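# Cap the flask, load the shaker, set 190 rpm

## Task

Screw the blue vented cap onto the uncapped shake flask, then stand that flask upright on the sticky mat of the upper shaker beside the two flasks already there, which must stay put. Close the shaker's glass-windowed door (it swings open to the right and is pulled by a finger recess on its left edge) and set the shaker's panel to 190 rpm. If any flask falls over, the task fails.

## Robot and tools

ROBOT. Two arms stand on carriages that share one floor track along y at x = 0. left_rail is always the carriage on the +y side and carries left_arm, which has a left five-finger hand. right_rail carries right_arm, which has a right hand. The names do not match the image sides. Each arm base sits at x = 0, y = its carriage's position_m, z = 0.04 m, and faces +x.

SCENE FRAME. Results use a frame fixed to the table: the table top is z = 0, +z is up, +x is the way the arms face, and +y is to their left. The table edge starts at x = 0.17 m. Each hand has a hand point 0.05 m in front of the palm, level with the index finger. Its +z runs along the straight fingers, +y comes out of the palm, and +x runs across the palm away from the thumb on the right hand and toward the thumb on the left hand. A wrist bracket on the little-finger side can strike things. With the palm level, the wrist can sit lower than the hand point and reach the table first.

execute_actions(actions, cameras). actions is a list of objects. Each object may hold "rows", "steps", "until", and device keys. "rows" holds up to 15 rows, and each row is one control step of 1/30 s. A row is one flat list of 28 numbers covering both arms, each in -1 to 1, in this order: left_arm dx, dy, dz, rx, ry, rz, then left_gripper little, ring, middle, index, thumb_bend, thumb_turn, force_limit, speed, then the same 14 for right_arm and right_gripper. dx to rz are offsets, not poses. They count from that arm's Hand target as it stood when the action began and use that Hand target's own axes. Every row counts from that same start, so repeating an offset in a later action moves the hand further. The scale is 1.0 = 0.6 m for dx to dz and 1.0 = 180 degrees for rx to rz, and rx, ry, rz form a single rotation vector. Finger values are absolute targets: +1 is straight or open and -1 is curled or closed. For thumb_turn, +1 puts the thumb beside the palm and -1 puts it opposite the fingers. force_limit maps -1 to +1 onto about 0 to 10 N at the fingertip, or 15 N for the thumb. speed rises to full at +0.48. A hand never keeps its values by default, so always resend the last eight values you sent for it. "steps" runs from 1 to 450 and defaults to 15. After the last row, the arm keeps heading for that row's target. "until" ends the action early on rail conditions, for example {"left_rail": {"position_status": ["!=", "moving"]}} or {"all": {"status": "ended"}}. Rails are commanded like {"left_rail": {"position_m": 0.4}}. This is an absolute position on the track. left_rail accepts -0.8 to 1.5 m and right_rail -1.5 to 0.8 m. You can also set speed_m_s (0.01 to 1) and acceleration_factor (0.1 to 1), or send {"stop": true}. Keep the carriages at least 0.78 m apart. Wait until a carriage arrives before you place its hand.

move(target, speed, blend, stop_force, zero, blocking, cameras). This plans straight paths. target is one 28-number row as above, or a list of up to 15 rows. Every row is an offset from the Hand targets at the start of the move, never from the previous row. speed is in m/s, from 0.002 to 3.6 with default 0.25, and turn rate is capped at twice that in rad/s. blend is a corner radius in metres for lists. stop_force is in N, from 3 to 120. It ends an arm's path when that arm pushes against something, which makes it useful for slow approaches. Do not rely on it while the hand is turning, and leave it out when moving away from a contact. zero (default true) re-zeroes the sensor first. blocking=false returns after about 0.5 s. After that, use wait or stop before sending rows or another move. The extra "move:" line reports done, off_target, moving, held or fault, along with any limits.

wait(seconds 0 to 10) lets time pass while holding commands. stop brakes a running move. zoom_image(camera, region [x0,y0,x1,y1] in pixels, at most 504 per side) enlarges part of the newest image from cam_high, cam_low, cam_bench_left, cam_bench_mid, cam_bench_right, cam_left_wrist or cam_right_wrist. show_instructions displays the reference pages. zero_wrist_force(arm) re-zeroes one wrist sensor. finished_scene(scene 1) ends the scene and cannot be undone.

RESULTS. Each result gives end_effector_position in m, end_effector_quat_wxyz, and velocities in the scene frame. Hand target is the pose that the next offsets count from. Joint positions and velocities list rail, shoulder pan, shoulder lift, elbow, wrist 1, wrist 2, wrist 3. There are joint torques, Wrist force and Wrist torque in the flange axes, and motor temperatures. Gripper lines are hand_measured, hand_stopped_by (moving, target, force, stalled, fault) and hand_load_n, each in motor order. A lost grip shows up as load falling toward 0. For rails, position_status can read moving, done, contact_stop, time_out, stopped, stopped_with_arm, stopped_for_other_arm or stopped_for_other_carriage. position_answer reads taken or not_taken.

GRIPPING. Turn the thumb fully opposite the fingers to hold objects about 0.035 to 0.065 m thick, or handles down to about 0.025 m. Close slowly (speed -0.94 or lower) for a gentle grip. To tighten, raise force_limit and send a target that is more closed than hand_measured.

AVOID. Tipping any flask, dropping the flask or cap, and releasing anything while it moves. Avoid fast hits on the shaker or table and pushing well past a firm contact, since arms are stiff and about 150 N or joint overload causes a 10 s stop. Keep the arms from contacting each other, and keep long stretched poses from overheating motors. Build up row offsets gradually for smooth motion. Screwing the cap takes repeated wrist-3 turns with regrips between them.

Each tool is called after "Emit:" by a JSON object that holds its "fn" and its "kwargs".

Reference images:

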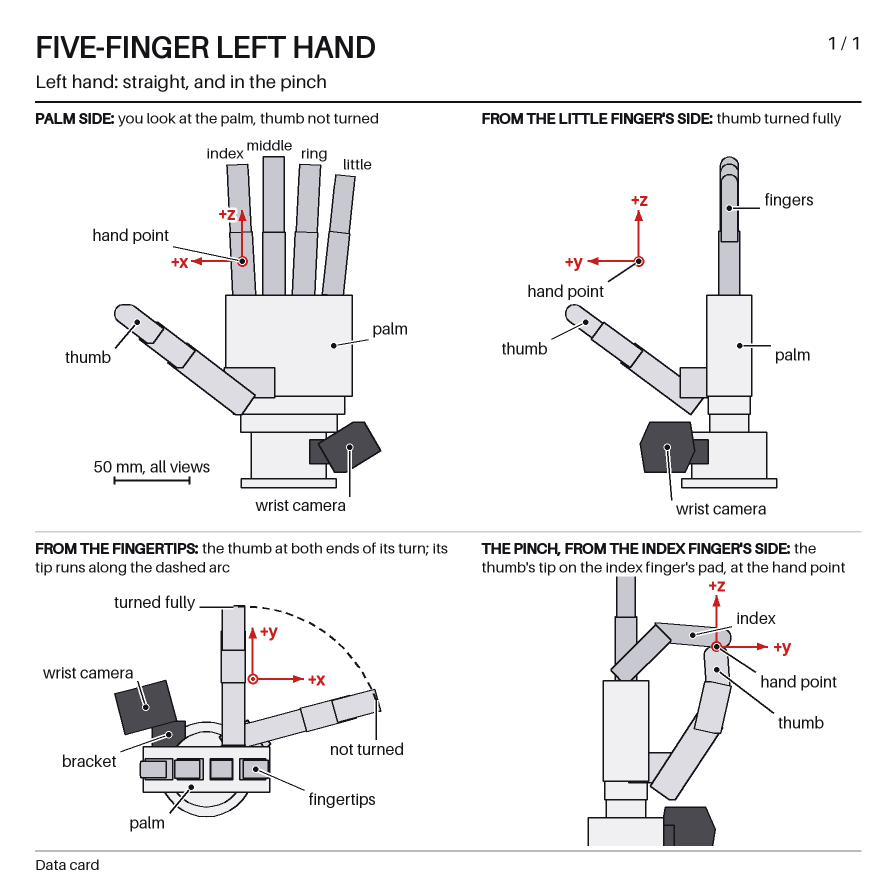

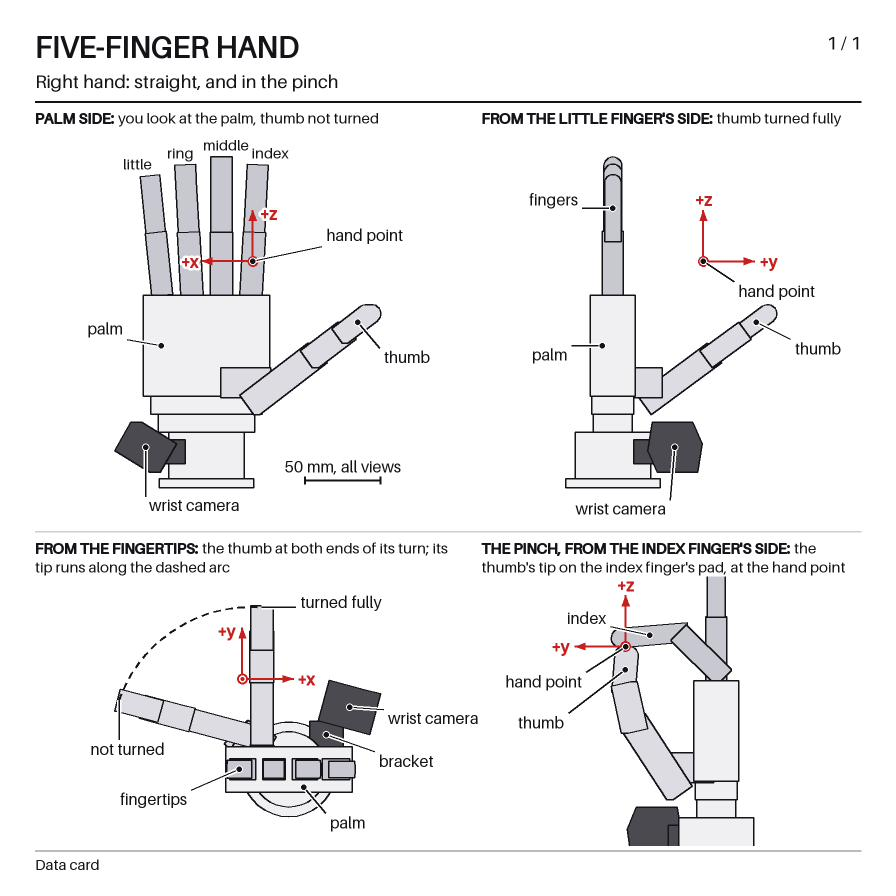

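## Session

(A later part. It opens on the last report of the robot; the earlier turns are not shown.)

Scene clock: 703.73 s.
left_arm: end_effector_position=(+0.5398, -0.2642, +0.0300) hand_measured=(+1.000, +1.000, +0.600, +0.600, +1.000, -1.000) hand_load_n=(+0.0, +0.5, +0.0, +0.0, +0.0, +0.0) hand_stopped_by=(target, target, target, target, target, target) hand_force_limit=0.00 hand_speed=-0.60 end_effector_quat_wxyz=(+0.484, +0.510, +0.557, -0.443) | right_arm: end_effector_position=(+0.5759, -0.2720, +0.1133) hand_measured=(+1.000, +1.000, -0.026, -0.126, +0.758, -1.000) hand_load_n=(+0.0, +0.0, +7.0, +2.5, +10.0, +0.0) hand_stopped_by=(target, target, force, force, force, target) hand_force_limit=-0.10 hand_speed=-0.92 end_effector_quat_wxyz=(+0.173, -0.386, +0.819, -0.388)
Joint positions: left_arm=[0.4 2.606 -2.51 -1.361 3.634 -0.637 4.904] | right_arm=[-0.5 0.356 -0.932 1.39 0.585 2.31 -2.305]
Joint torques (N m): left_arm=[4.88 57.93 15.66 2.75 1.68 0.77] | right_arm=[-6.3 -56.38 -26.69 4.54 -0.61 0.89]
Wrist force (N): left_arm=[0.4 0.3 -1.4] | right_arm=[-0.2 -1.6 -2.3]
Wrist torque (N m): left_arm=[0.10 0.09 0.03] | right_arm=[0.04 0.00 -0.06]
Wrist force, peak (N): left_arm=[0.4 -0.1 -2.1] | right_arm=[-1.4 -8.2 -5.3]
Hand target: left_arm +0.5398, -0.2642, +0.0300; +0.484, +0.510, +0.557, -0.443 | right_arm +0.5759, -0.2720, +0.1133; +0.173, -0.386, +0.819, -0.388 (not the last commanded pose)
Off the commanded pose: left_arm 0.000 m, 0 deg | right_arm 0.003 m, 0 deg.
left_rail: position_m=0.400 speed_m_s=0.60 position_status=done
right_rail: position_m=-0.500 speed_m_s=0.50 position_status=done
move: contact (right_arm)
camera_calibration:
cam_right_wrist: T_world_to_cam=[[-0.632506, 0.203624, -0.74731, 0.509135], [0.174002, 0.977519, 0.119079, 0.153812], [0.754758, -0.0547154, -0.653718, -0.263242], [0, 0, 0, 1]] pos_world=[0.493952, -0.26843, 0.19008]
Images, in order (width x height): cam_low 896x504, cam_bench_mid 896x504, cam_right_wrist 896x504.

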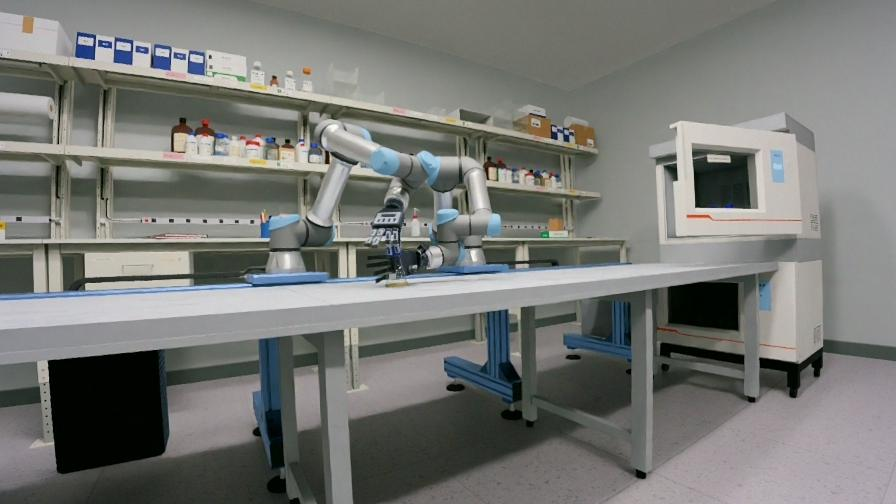

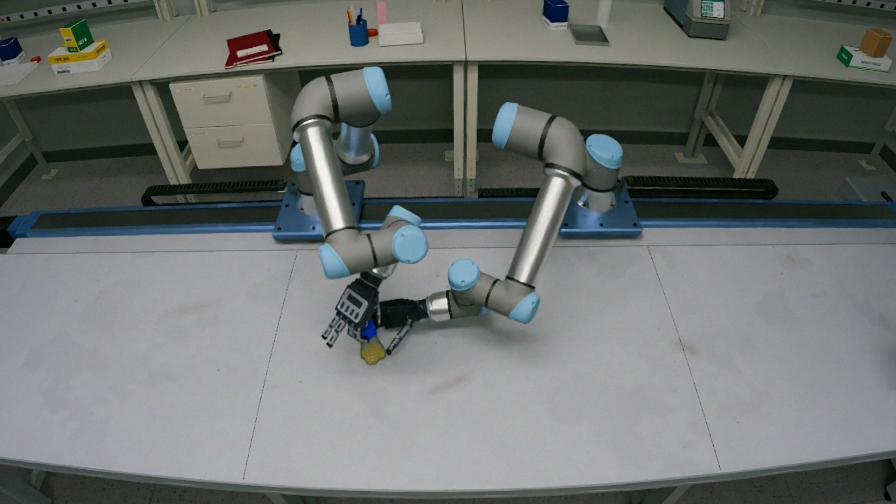

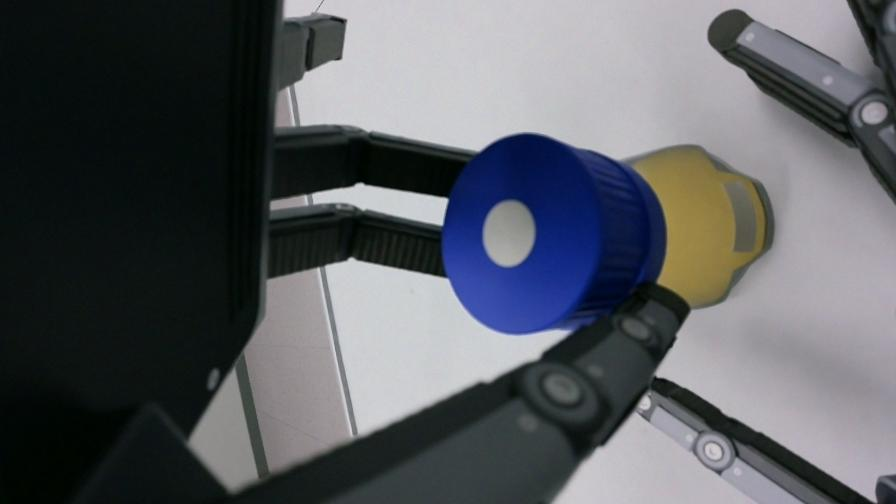

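Emit:
{"fn": "move", "kwargs": {"target": [0,0,0,0,0,0,1,1,0.6,0.6,1,-1,0,-0.6,0,0,0,0,0,0,1,1,0.25,0.25,0.8,-1,-0.1,-0.85], "cameras": ["cam_low","cam_bench_mid","cam_left_wrist"]}}

Scene clock: 721.20 s.
left_arm: end_effector_position=(+0.5398, -0.2642, +0.0300) hand_measured=(+1.000, +1.000, +0.600, +0.600, +1.000, -1.000) hand_load_n=(+0.0, +0.0, +0.0, +0.0, +0.0, +0.5) hand_stopped_by=(target, target, target, target, target, target) hand_force_limit=0.00 hand_speed=-0.60 end_effector_quat_wxyz=(+0.484, +0.510, +0.557, -0.443) | right_arm: end_effector_position=(+0.5759, -0.2720, +0.1133) hand_measured=(+1.000, +1.000, +0.250, +0.250, +0.800, -1.000) hand_load_n=(+0.0, +0.0, +0.0, +0.0, +0.0, +0.0) hand_stopped_by=(target, target, target, target, target, target) hand_force_limit=-0.10 hand_speed=-0.85 end_effector_quat_wxyz=(+0.173, -0.386, +0.819, -0.388)
Joint positions: left_arm=[0.4 2.606 -2.51 -1.361 3.634 -0.637 4.904] | right_arm=[-0.5 0.356 -0.932 1.39 0.585 2.31 -2.305]
Joint torques (N m): left_arm=[5.02 57.79 15.29 2.67 1.7 0.87] | right_arm=[10.77 -54.86 -25 4.08 -0.01 -0.01]
Wrist force (N): left_arm=[0.6 0.0 -1.8] | right_arm=[0.1 1.7 -0.3]
Wrist torque (N m): left_arm=[0.09 0.07 0.04] | right_arm=[0.17 0.00 -0.02]
Wrist force, peak (N): left_arm=[0.6 -0.2 -2.0] | right_arm=[-0.3 -1.8 -2.3]
Hand target: left_arm +0.5398, -0.2642, +0.0300; +0.484, +0.510, +0.557, -0.443 | right_arm +0.5759, -0.2720, +0.1133; +0.173, -0.386, +0.819, -0.388
Off the commanded pose: left_arm 0.000 m, 0 deg | right_arm 0.000 m, 0 deg.
left_rail: position_m=0.400 speed_m_s=0.60 position_status=done
right_rail: position_m=-0.500 speed_m_s=0.50 position_status=done
move: done
camera_calibration:
cam_left_wrist: T_world_to_cam=[[-0.956513, -0.0521474, -0.28699, 0.514086], [0.197395, 0.608645, -0.768496, 0.0778965], [0.21475, -0.791727, -0.571883, -0.192253], [0, 0, 0, 1]] pos_world=[0.51764, -0.172815, 0.0974542]
Images, in order (width x height): cam_low 896x504, cam_bench_mid 896x504, cam_left_wrist 896x504.

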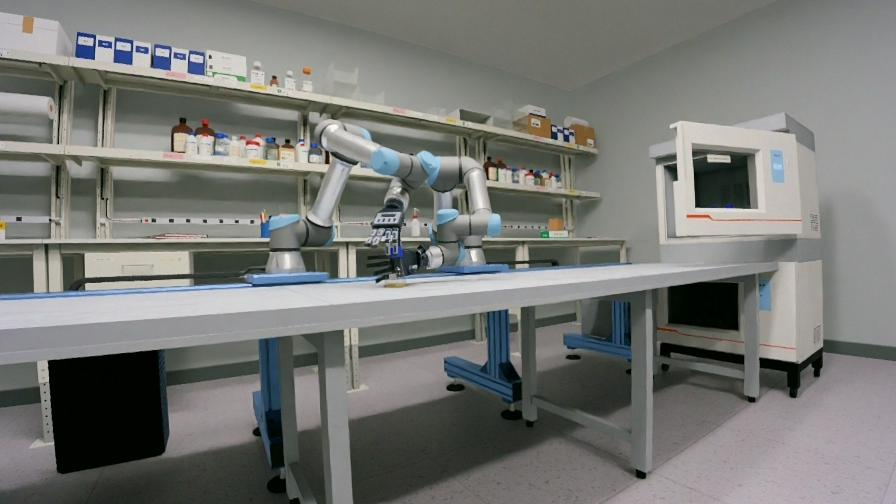

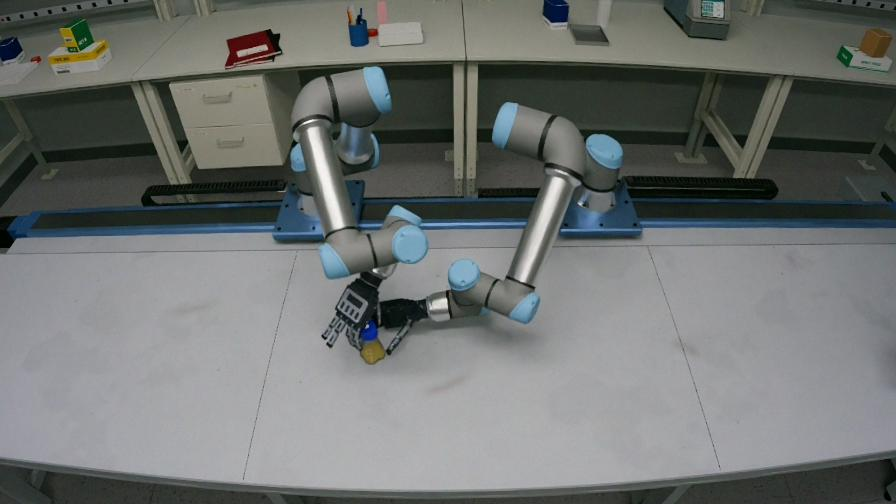

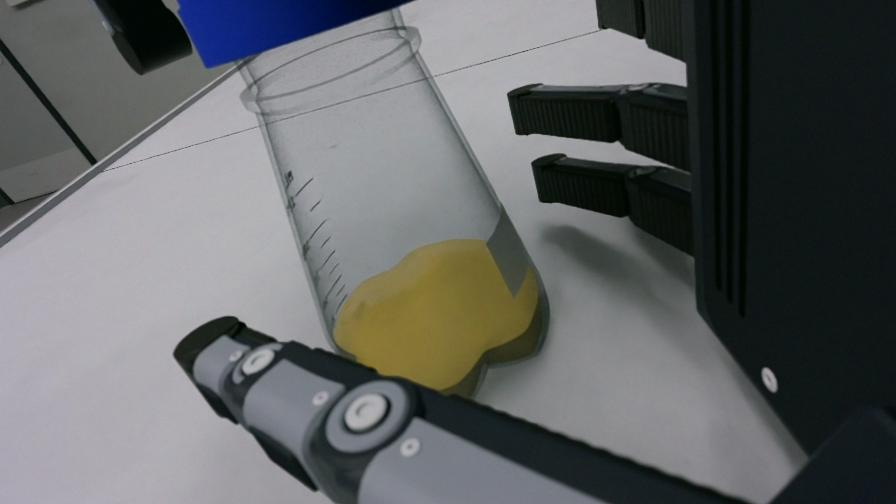

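Emit:
{"fn": "zoom_image", "kwargs": {"camera": "cam_left_wrist", "region": [60, 0, 560, 400]}}

Emit:
{"fn": "zoom_image", "kwargs": {"camera": "cam_low", "region": [375, 220, 425, 295]}}

Emit:
{"fn": "zoom_image", "kwargs": {"camera": "cam_bench_mid", "region": [345, 300, 400, 370]}}

Scaled by 1.008 from the camera's 896x504 image, which has a finer 1280x720 frame.

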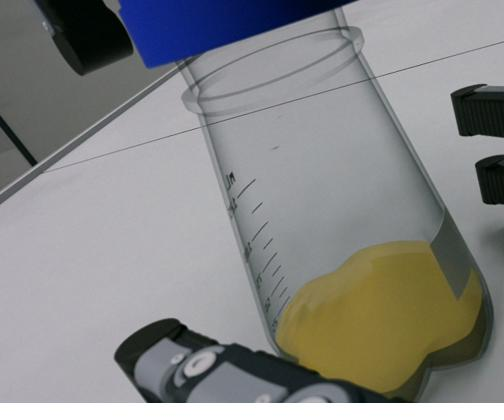

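Scaled by 6.720 from the camera's 896x504 image, which has a finer 1280x720 frame.

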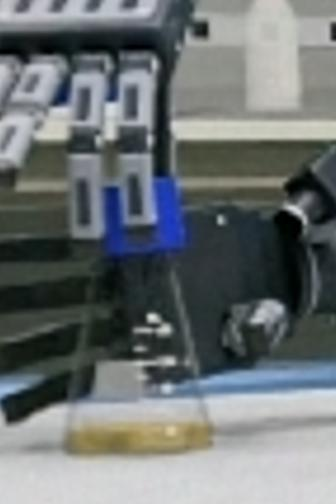

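Scaled by 7.200 from the camera's 896x504 image, which has a finer 1280x720 frame.

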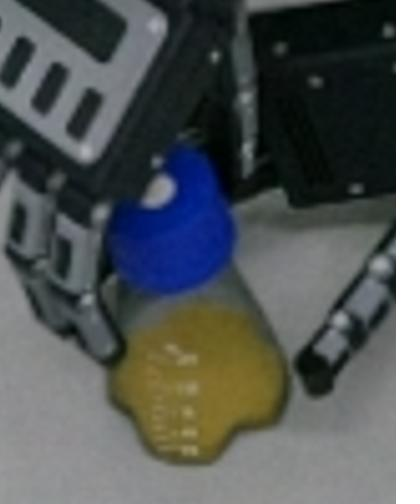

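Emit:
{"fn": "move", "kwargs": {"target": [[0,0,0,0,0,0,1,1,0.6,0.6,1,-1,0,-0.6,0,-0.0513,-0.0426,0,0,0,1,1,0.25,0.25,0.8,-1,-0.1,-0.85],[0,0,0,0,0,0,1,1,0.6,0.6,1,-1,0,-0.6,0.0078,-0.0636,-0.0582,0.0353,0,0,1,1,0.25,0.25,0.8,-1,-0.1,-0.85]], "blend": [0.01,0], "speed": 0.12}}

Emit:
{"fn": "move", "kwargs": {"target": [[0,0,0,0,0,0,1,1,0.6,0.6,1,-1,0,-0.6,-0.00981,0.00636,-0.00965,0,-0.13917,-0.09167,1,1,0.25,0.25,0.8,-1,-0.1,-0.85],[0,0,0,0,0,0,1,1,0.6,0.6,1,-1,0,-0.6,-0.01252,0.01456,-0.02211,0,-0.27833,-0.18333,1,1,0.25,0.25,0.8,-1,-0.1,-0.85],[0,0,0,0,0,0,1,1,0.6,0.6,1,-1,0,-0.6,-0.00742,0.02241,-0.03403,0,-0.4175,-0.275,1,1,0.25,0.25,0.8,-1,-0.1,-0.85],[0,0,0,0,0,0,1,1,0.6,0.6,1,-1,0,-0.6,0.00414,0.02781,-0.04222,0,-0.55667,-0.36667,1,1,0.25,0.25,0.8,-1,-0.1,-0.85],[0,0,0,0,0,0,1,1,0.6,0.6,1,-1,0,-0.6,0.01142,0.02909,-0.04417,0,-0.62625,-0.4125,1,1,0.25,0.25,0.8,-1,-0.1,-0.85]], "blend": [0.002,0.002,0.002,0.002,0], "speed": 0.4, "cameras": ["cam_low","cam_bench_mid","cam_left_wrist","cam_right_wrist"]}}

Scene clock: 749.77 s.
left_arm: end_effector_position=(+0.5398, -0.2642, +0.0300) hand_measured=(+1.000, +1.000, +0.600, +0.600, +1.000, -1.000) hand_load_n=(+0.0, +0.0, +0.0, +0.0, +0.0, +0.0) hand_stopped_by=(target, target, target, target, target, target) hand_force_limit=0.00 hand_speed=-0.60 end_effector_quat_wxyz=(+0.484, +0.510, +0.557, -0.443) | right_arm: end_effector_position=(+0.5715, -0.2733, +0.1651) hand_measured=(+1.000, +1.000, +0.250, +0.250, +0.800, -1.000) hand_load_n=(+0.0, +0.0, +0.0, +0.0, +0.0, +0.0) hand_stopped_by=(target, target, target, target, target, target) hand_force_limit=-0.10 hand_speed=-0.85 end_effector_quat_wxyz=(+0.194, -0.376, +0.796, -0.433)
Joint positions: left_arm=[0.4 2.606 -2.51 -1.361 3.634 -0.637 4.904] | right_arm=[-0.5 0.394 -1.002 1.396 0.574 2.412 -2.336]
Joint torques (N m): left_arm=[4.78 57.51 15.75 2.58 1.6 0.76] | right_arm=[11.86 -56.15 -9.78 -1.07 2.54 -2.08]
Wrist force (N): left_arm=[0.6 -0.1 -1.9] | right_arm=[0.1 1.8 -0.7]
Wrist torque (N m): left_arm=[0.07 0.05 0.05] | right_arm=[0.17 0.00 0.06]
Wrist force, peak (N): left_arm=[0.8 -0.3 -2.0] | right_arm=[0.3 2.3 -0.4]
Hand target: left_arm +0.5398, -0.2642, +0.0300; +0.484, +0.510, +0.557, -0.443 | right_arm +0.5715, -0.2733, +0.1651; +0.194, -0.376, +0.796, -0.433
Off the commanded pose: left_arm 0.000 m, 0 deg | right_arm 0.000 m, 0 deg.
left_rail: position_m=0.400 speed_m_s=0.60 position_status=done
right_rail: position_m=-0.500 speed_m_s=0.50 position_status=done
move: done

Scene clock: 753.67 s.
left_arm: end_effector_position=(+0.5398, -0.2642, +0.0300) hand_measured=(+1.000, +1.000, +0.600, +0.600, +1.000, -1.000) hand_load_n=(+0.0, +0.0, +0.0, +0.0, +0.0, +0.5) hand_stopped_by=(target, target, target, target, target, target) hand_force_limit=0.00 hand_speed=-0.60 end_effector_quat_wxyz=(+0.484, +0.510, +0.557, -0.443) | right_arm: end_effector_position=(+0.5428, -0.2582, +0.1652) hand_measured=(+1.000, +1.000, +0.250, +0.250, +0.800, -1.000) hand_load_n=(+0.0, +0.0, +0.0, +0.0, +0.0, +0.0) hand_stopped_by=(target, target, target, target, target, target) hand_force_limit=-0.10 hand_speed=-0.85 end_effector_quat_wxyz=(-0.468, +0.882, +0.036, -0.025)
Joint positions: left_arm=[0.4 2.606 -2.51 -1.361 3.634 -0.637 4.904] | right_arm=[-0.5 -0.105 -0.729 1.146 1.44 0.624 -5.047]
Joint torques (N m): left_arm=[5.01 57.71 15.38 2.6 1.7 0.71] | right_arm=[12.68 -40.52 -28.31 5.97 0.57 -2.05]
Wrist force (N): left_arm=[0.7 -0.2 -1.8] | right_arm=[0.1 2.0 -0.6]
Wrist torque (N m): left_arm=[0.04 0.03 0.06] | right_arm=[0.20 0.01 0.08]
Wrist force, peak (N): left_arm=[0.6 0.1 -2.1] | right_arm=[0.2 2.1 -1.1]
Hand target: left_arm +0.5398, -0.2642, +0.0300; +0.484, +0.510, +0.557, -0.443 | right_arm +0.5428, -0.2582, +0.1652; -0.468, +0.882, +0.036, -0.026
Off the commanded pose: left_arm 0.000 m, 0 deg | right_arm 0.000 m, 0 deg.
left_rail: position_m=0.400 speed_m_s=0.60 position_status=done
right_rail: position_m=-0.500 speed_m_s=0.50 position_status=done
move: done
camera_calibration:
cam_left_wrist: T_world_to_cam=[[-0.956513, -0.0521474, -0.28699, 0.514086], [0.197395, 0.608645, -0.768496, 0.0778965], [0.21475, -0.791727, -0.571883, -0.192253], [0, 0, 0, 1]] pos_world=[0.51764, -0.172815, 0.0974542]
cam_right_wrist: T_world_to_cam=[[0.275002, -0.517082, -0.810555, -0.144148], [-0.810585, -0.578067, 0.093758, 0.276879], [-0.517036, 0.63124, -0.578108, 0.651401], [0, 0, 0, 1]] pos_world=[0.600873, -0.325672, 0.233781]
Images, in order (width x height): cam_low 896x504, cam_bench_mid 896x504, cam_left_wrist 896x504, cam_right_wrist 896x504.

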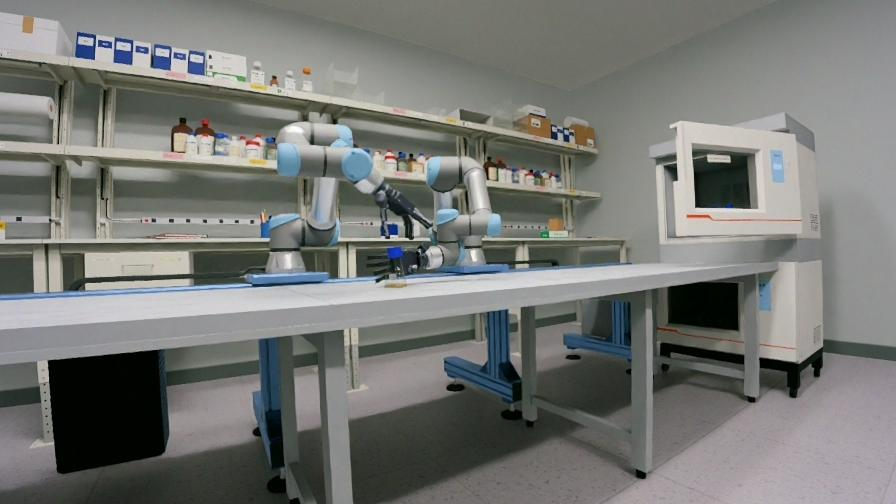

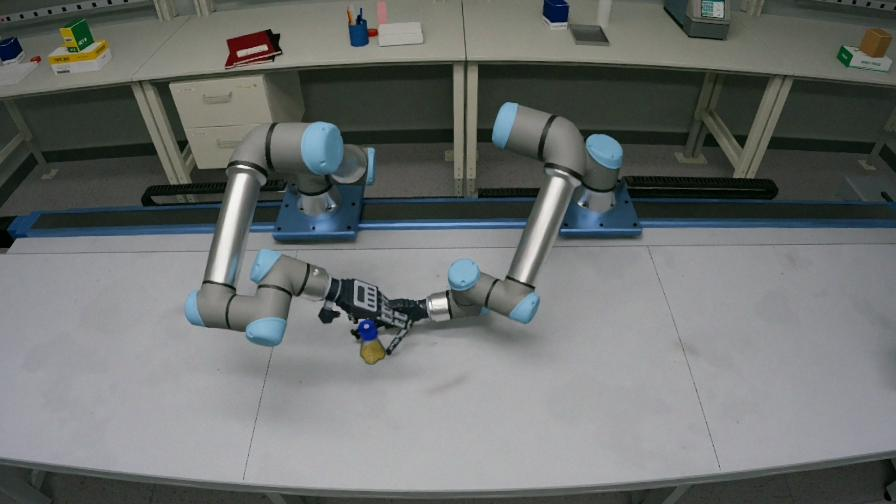

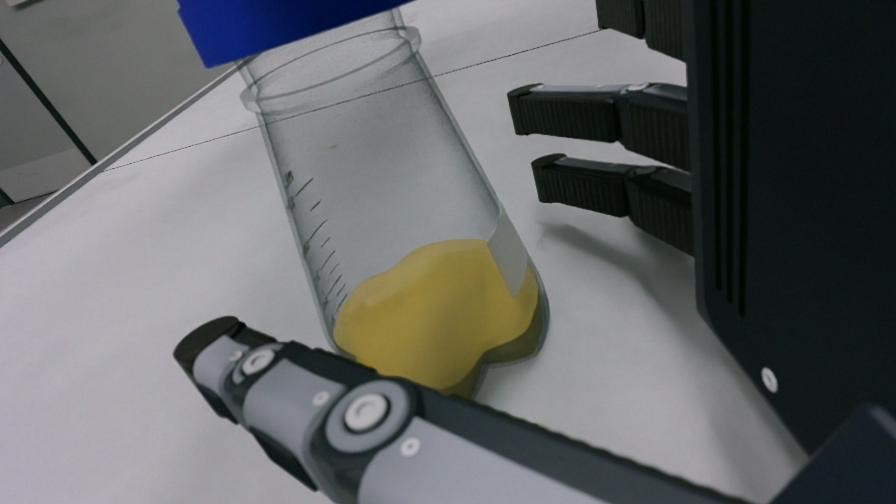

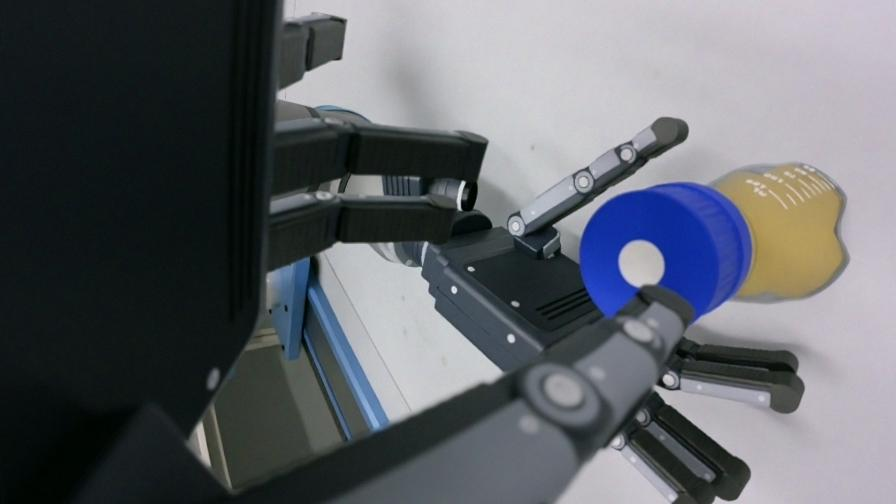

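Emit:
{"fn": "zoom_image", "kwargs": {"camera": "cam_bench_mid", "region": [345, 300, 400, 370]}}

Emit:
{"fn": "zoom_image", "kwargs": {"camera": "cam_low", "region": [375, 220, 425, 295]}}

Emit:
{"fn": "zoom_image", "kwargs": {"camera": "cam_right_wrist", "region": [560, 150, 860, 330]}}

Scaled by 7.200 from the camera's 896x504 image, which has a finer 1280x720 frame.

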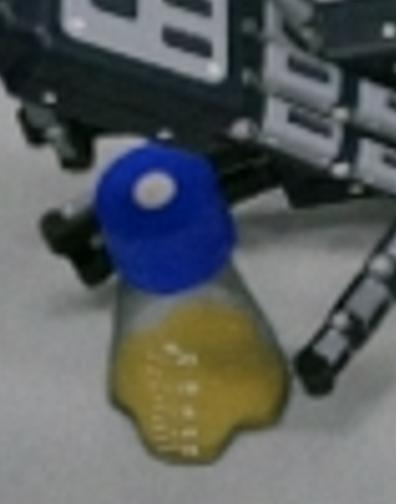

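Scaled by 6.720 from the camera's 896x504 image, which has a finer 1280x720 frame.

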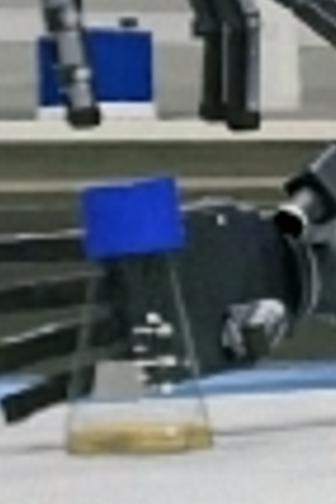

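Scaled by 1.680 from the camera's 896x504 image, which has a finer 1280x720 frame.

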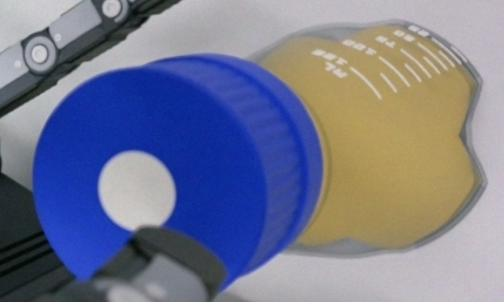

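Emit:
{"fn": "zoom_image", "kwargs": {"camera": "cam_low", "region": [380, 240, 412, 262]}}

Emit:
{"fn": "zoom_image", "kwargs": {"camera": "cam_left_wrist", "region": [150, 0, 450, 130]}}

Scaled by 15.750 from the camera's 896x504 image, which has a finer 1280x720 frame.

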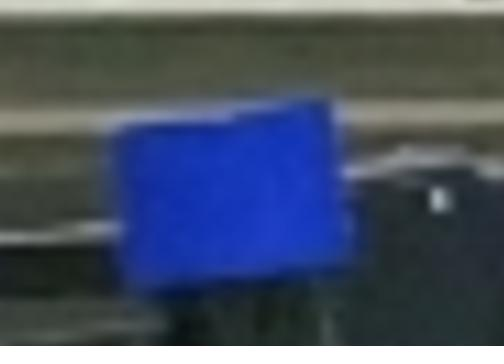

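Scaled by 1.680 from the camera's 896x504 image, which has a finer 1280x720 frame.

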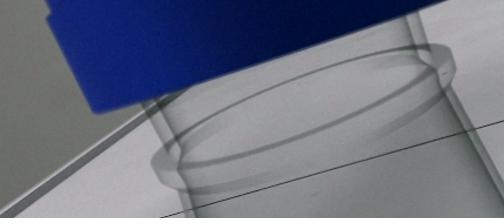

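Emit:
{"fn": "move", "kwargs": {"target": [0,0,0,0,0,0,1,1,-0.5,-0.5,-0.1,-1,0.5,-0.9,0,0,0,0,0,0,1,1,0.25,0.25,0.8,-1,-0.1,-0.85], "cameras": ["cam_left_wrist","cam_low"]}}

Scene clock: 780.93 s.
left_arm: end_effector_position=(+0.5398, -0.2642, +0.0300) hand_measured=(+1.000, +1.000, +0.080, +0.146, +0.766, -1.000) hand_load_n=(+0.0, +0.0, +7.0, +7.0, +14.5, -1.0) hand_stopped_by=(target, target, force, force, force, target) hand_force_limit=0.50 hand_speed=-0.90 end_effector_quat_wxyz=(+0.484, +0.510, +0.557, -0.443) | right_arm: end_effector_position=(+0.5428, -0.2582, +0.1652) hand_measured=(+1.000, +1.000, +0.250, +0.250, +0.800, -1.000) hand_load_n=(+0.0, -0.5, +0.0, -0.5, +0.5, +0.0) hand_stopped_by=(target, target, target, target, target, target) hand_force_limit=-0.10 hand_speed=-0.85 end_effector_quat_wxyz=(-0.468, +0.882, +0.036, -0.026)
Joint positions: left_arm=[0.4 2.606 -2.51 -1.361 3.634 -0.637 4.904] | right_arm=[-0.5 -0.105 -0.729 1.145 1.44 0.624 -5.047]
Joint torques (N m): left_arm=[5.25 57.25 14.91 2.54 1.5 0.77] | right_arm=[11.53 -40.19 -27.16 5.39 0.61 -1.76]
Wrist force (N): left_arm=[1.0 -0.1 -1.8] | right_arm=[0.2 1.9 -0.5]
Wrist torque (N m): left_arm=[0.08 0.03 0.04] | right_arm=[0.18 0.00 0.08]
Wrist force, peak (N): left_arm=[0.8 -0.3 -1.9] | right_arm=[0.1 2.2 -0.7]
Hand target: left_arm +0.5398, -0.2642, +0.0300; +0.484, +0.510, +0.557, -0.443 | right_arm +0.5428, -0.2582, +0.1652; -0.468, +0.882, +0.036, -0.026
Off the commanded pose: left_arm 0.000 m, 0 deg | right_arm 0.000 m, 0 deg.
left_rail: position_m=0.400 speed_m_s=0.60 position_status=done
right_rail: position_m=-0.500 speed_m_s=0.50 position_status=done
move: done
camera_calibration:
cam_left_wrist: T_world_to_cam=[[-0.956513, -0.0521474, -0.28699, 0.514086], [0.197395, 0.608645, -0.768496, 0.0778965], [0.21475, -0.791727, -0.571883, -0.192253], [0, 0, 0, 1]] pos_world=[0.51764, -0.172815, 0.0974542]
Images, in order (width x height): cam_low 896x504, cam_left_wrist 896x504.

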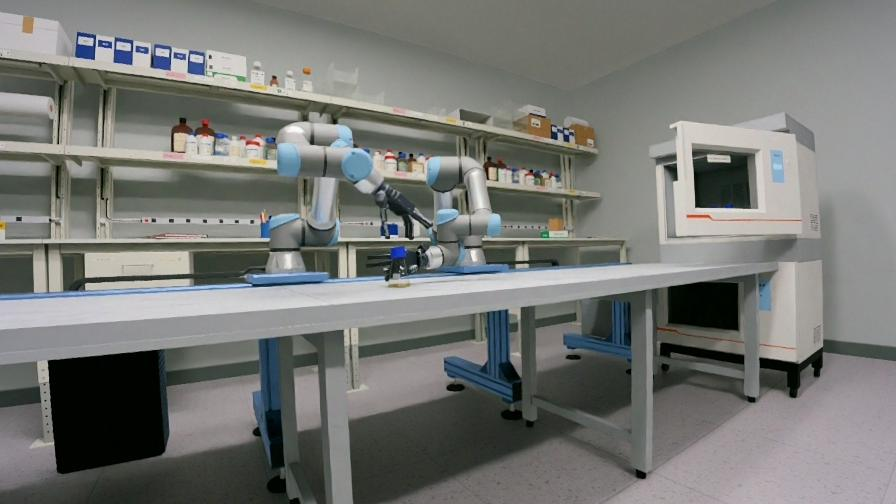

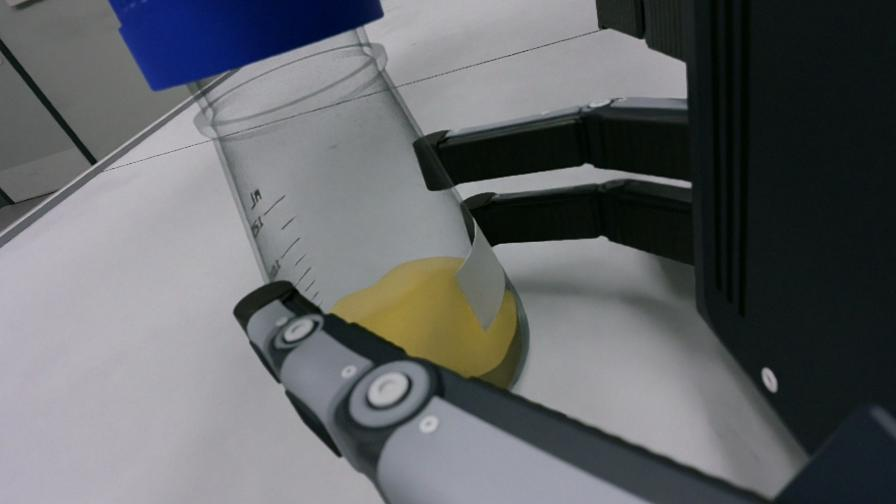

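Emit:
{"fn": "zoom_image", "kwargs": {"camera": "cam_left_wrist", "region": [100, 0, 400, 150]}}

Emit:
{"fn": "zoom_image", "kwargs": {"camera": "cam_low", "region": [375, 220, 425, 295]}}

Scaled by 1.680 from the camera's 896x504 image, which has a finer 1280x720 frame.

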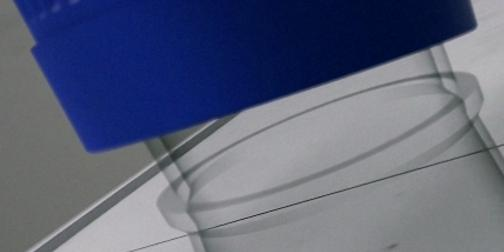

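Scaled by 6.720 from the camera's 896x504 image, which has a finer 1280x720 frame.

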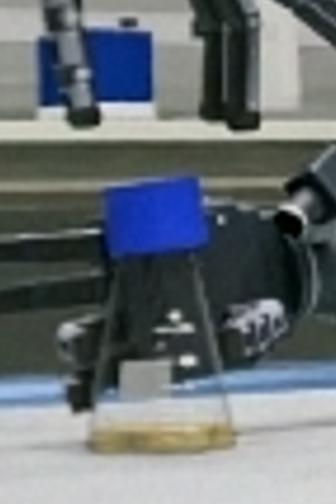

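Emit:
{"fn": "move", "kwargs": {"target": [[0,0,0,0,0,0,1,1,-0.5,-0.5,-0.1,-1,0.5,-0.9,0.0105,-0.004,0.0061,0,0,0,1,1,0.3,0.3,0.95,-1,-0.1,-0.6],[0,0,0,0,0,0,1,1,-0.5,-0.5,-0.1,-1,0.5,-0.9,0.0105,0.061,0.0489,0,0,0,1,1,0.3,0.3,0.95,-1,-0.1,-0.6],[0,0,0,0,0,0,1,1,-0.5,-0.5,-0.1,-1,0.5,-0.9,0.0105,0.061,0.0489,0,0,0,1,1,0.03,-0.03,0.78,-1,-0.1,-0.7]], "speed": 0.08, "cameras": ["cam_low","cam_bench_mid","cam_left_wrist","cam_right_wrist"]}}

Scene clock: 813.40 s.
left_arm: end_effector_position=(+0.5398, -0.2642, +0.0300) hand_measured=(+1.000, +1.000, +0.080, +0.146, +0.766, -1.000) hand_load_n=(+0.0, +0.0, +6.5, +6.5, +14.5, +0.0) hand_stopped_by=(target, target, force, force, force, target) hand_force_limit=0.50 hand_speed=-0.90 end_effector_quat_wxyz=(+0.484, +0.510, +0.557, -0.443) | right_arm: end_effector_position=(+0.5482, -0.2539, +0.1183) hand_measured=(+1.000, +1.000, +0.030, -0.030, +0.780, -1.000) hand_load_n=(+0.0, +0.0, +0.0, +0.0, +1.0, +0.0) hand_stopped_by=(target, target, target, target, target, target) hand_force_limit=-0.10 hand_speed=-0.70 end_effector_quat_wxyz=(-0.468, +0.882, +0.036, -0.026)
Joint positions: left_arm=[0.4 2.606 -2.51 -1.361 3.634 -0.637 4.904] | right_arm=[-0.5 -0.097 -0.662 1.147 1.361 0.621 -5.033]
Joint torques (N m): left_arm=[5.16 57.65 14.69 2.52 1.62 0.6] | right_arm=[-12.25 -42.04 -7.31 0.29 -0.41 2.05]
Wrist force (N): left_arm=[0.1 -0.2 -2.7] | right_arm=[0.0 2.9 -0.9]
Wrist torque (N m): left_arm=[0.06 0.04 0.02] | right_arm=[0.21 0.05 0.07]
Wrist force, peak (N): left_arm=[-0.6 -0.5 -2.9] | right_arm=[0.1 3.1 -0.7]
Hand target: left_arm +0.5398, -0.2642, +0.0300; +0.484, +0.510, +0.557, -0.443 | right_arm +0.5482, -0.2539, +0.1184; -0.468, +0.882, +0.036, -0.026
Off the commanded pose: left_arm 0.000 m, 0 deg | right_arm 0.000 m, 0 deg.
left_rail: position_m=0.400 speed_m_s=0.60 position_status=done
right_rail: position_m=-0.500 speed_m_s=0.50 position_status=done
move: done
camera_calibration:
cam_left_wrist: T_world_to_cam=[[-0.956513, -0.0521474, -0.28699, 0.514086], [0.197395, 0.608645, -0.768496, 0.0778965], [0.21475, -0.791727, -0.571883, -0.192253], [0, 0, 0, 1]] pos_world=[0.51764, -0.172815, 0.0974542]
cam_right_wrist: T_world_to_cam=[[0.275106, -0.517003, -0.81057, -0.18138], [-0.810436, -0.578273, 0.0937773, 0.28797], [-0.517214, 0.631117, -0.578085, 0.624488], [0, 0, 0, 1]] pos_world=[0.606273, -0.321374, 0.186981]
Images, in order (width x height): cam_low 896x504, cam_bench_mid 896x504, cam_left_wrist 896x504, cam_right_wrist 896x504.

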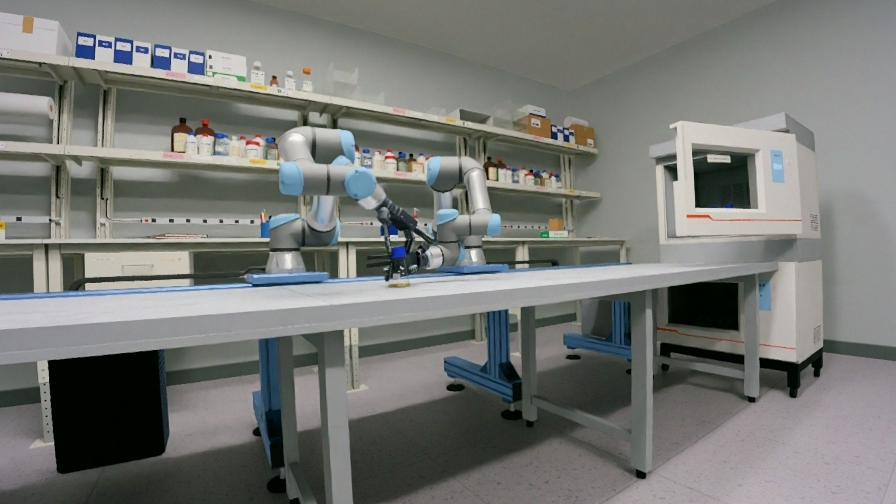

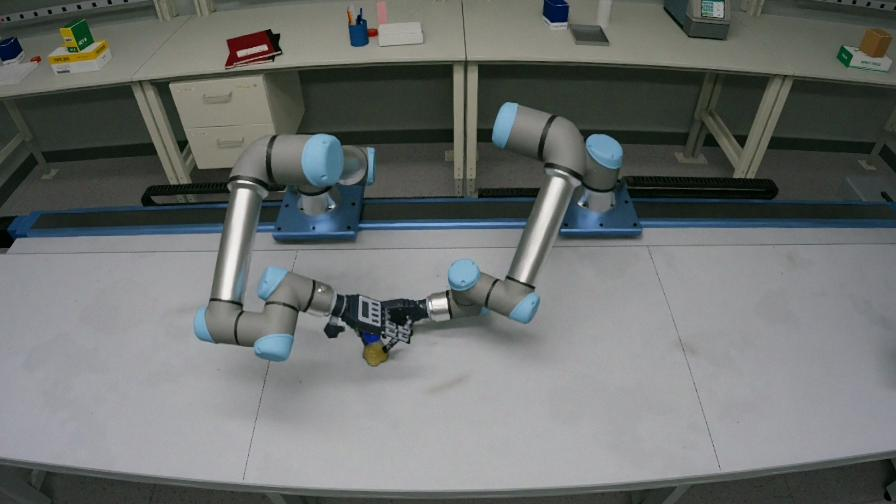

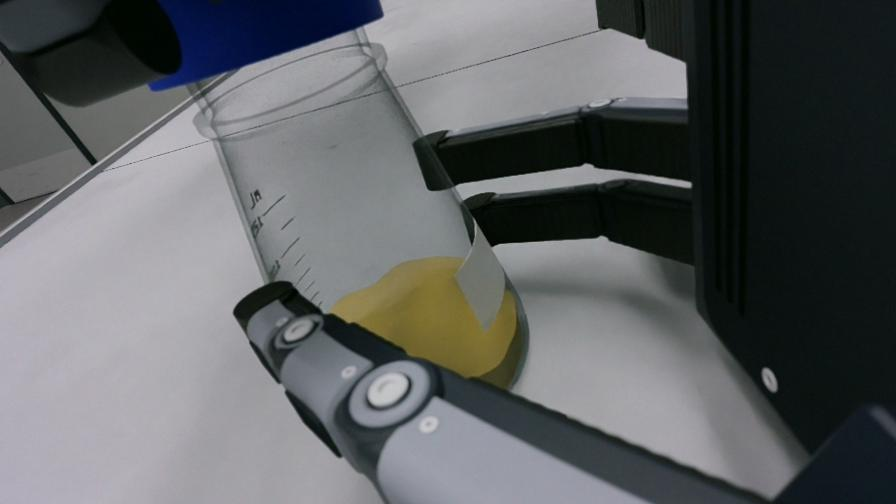

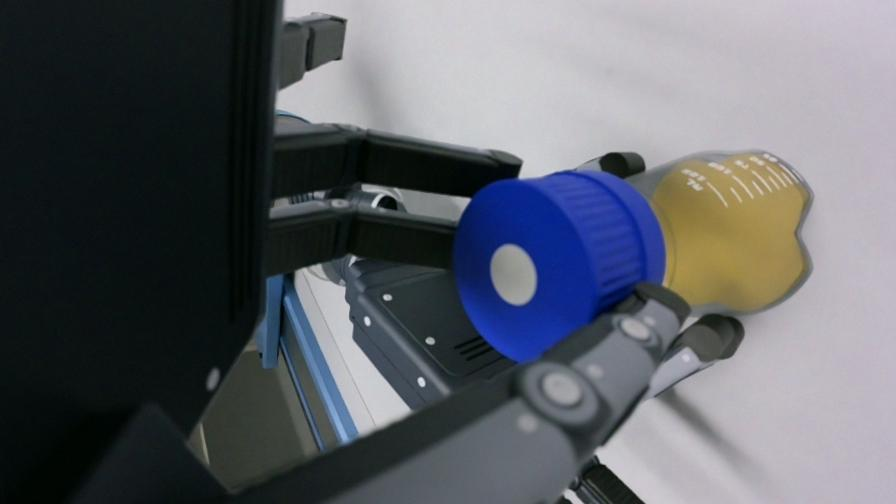

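Emit:
{"fn": "zoom_image", "kwargs": {"camera": "cam_bench_mid", "region": [345, 300, 400, 370]}}

Emit:
{"fn": "zoom_image", "kwargs": {"camera": "cam_low", "region": [375, 220, 425, 295]}}

Scaled by 7.200 from the camera's 896x504 image, which has a finer 1280x720 frame.

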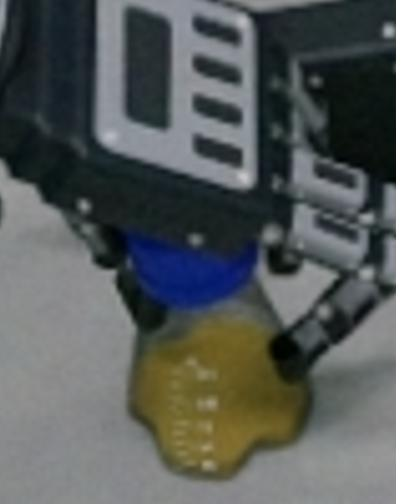

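Scaled by 6.720 from the camera's 896x504 image, which has a finer 1280x720 frame.

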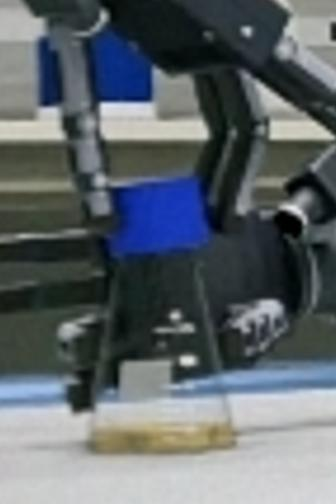

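Emit:
{"fn": "move", "kwargs": {"target": [[0,0,0,0,0,0,1,1,-0.5,-0.5,-0.1,-1,0.5,-0.9,0,-0.00138,0.00209,0,0,0,1,1,0.03,-0.03,0.78,-1,-0.1,-0.7],[0,0,0,0,0,0,1,1,-0.5,-0.5,-0.1,-1,0.5,-0.9,0,-0.00138,0.00209,0,0,0,1,1,-0.45,-0.45,0.1,-1,-0.1,-0.92]], "speed": 0.05, "cameras": ["cam_low","cam_left_wrist"]}}

Scene clock: 823.30 s.
left_arm: end_effector_position=(+0.5398, -0.2642, +0.0300) hand_measured=(+1.000, +1.000, +0.080, +0.146, +0.766, -1.000) hand_load_n=(+0.0, +0.0, +5.5, +6.0, +15.5, +0.5) hand_stopped_by=(target, target, force, force, force, target) hand_force_limit=0.50 hand_speed=-0.90 end_effector_quat_wxyz=(+0.484, +0.510, +0.557, -0.443) | right_arm: end_effector_position=(+0.5481, -0.2524, +0.1183) hand_measured=(+1.000, +1.000, -0.042, -0.110, +0.764, -1.000) hand_load_n=(+0.0, -0.5, +4.0, +4.5, +11.0, +0.5) hand_stopped_by=(target, target, force, force, force, target) hand_force_limit=-0.10 hand_speed=-0.92 end_effector_quat_wxyz=(-0.468, +0.882, +0.036, -0.026)
Joint positions: left_arm=[0.4 2.606 -2.51 -1.361 3.634 -0.637 4.904] | right_arm=[-0.5 -0.094 -0.662 1.147 1.358 0.621 -5.029]
Joint torques (N m): left_arm=[5.5 57.56 14.91 2.48 1.65 0.62] | right_arm=[11.92 -50.16 -24.92 0.71 -3.2 2.14]
Wrist force (N): left_arm=[-0.8 0.5 -3.7] | right_arm=[-0.2 3.8 -1.6]
Wrist torque (N m): left_arm=[0.06 0.01 0.00] | right_arm=[0.18 0.02 0.02]
Wrist force, peak (N): left_arm=[-4.1 -2.7 -10.0] | right_arm=[0.0 4.2 -7.8]
Hand target: left_arm +0.5398, -0.2642, +0.0300; +0.484, +0.510, +0.557, -0.443 | right_arm +0.5481, -0.2524, +0.1183; -0.468, +0.882, +0.036, -0.026
Off the commanded pose: left_arm 0.000 m, 0 deg | right_arm 0.000 m, 0 deg.
left_rail: position_m=0.400 speed_m_s=0.60 position_status=done
right_rail: position_m=-0.500 speed_m_s=0.50 position_status=done
move: done
camera_calibration:
cam_left_wrist: T_world_to_cam=[[-0.956513, -0.0521474, -0.28699, 0.514086], [0.197395, 0.608645, -0.768496, 0.0778965], [0.21475, -0.791727, -0.571883, -0.192253], [0, 0, 0, 1]] pos_world=[0.51764, -0.172815, 0.0974542]
Images, in order (width x height): cam_low 896x504, cam_left_wrist 896x504.

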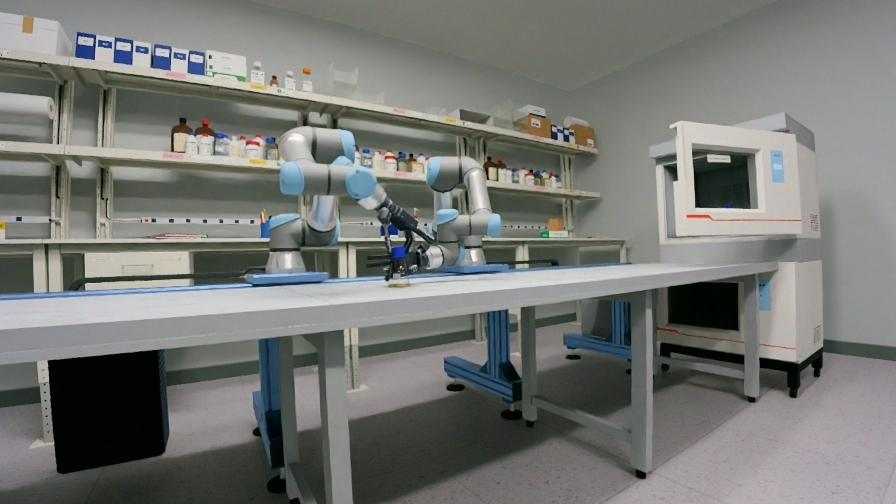

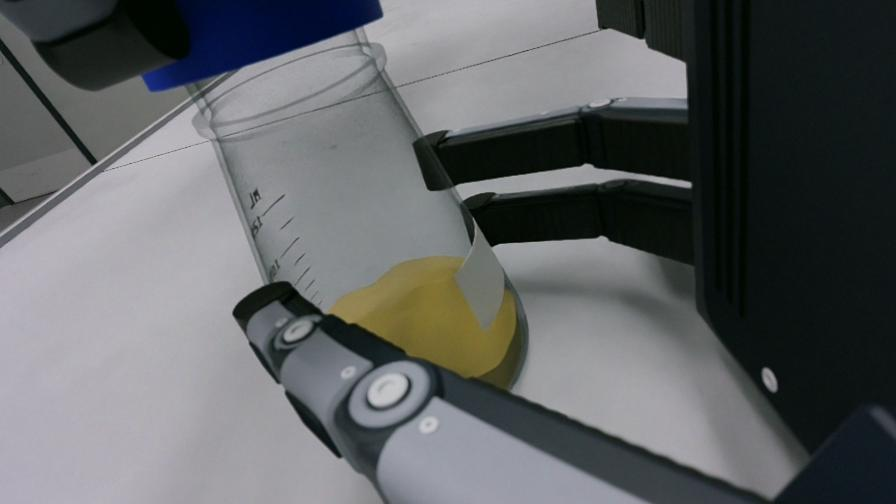

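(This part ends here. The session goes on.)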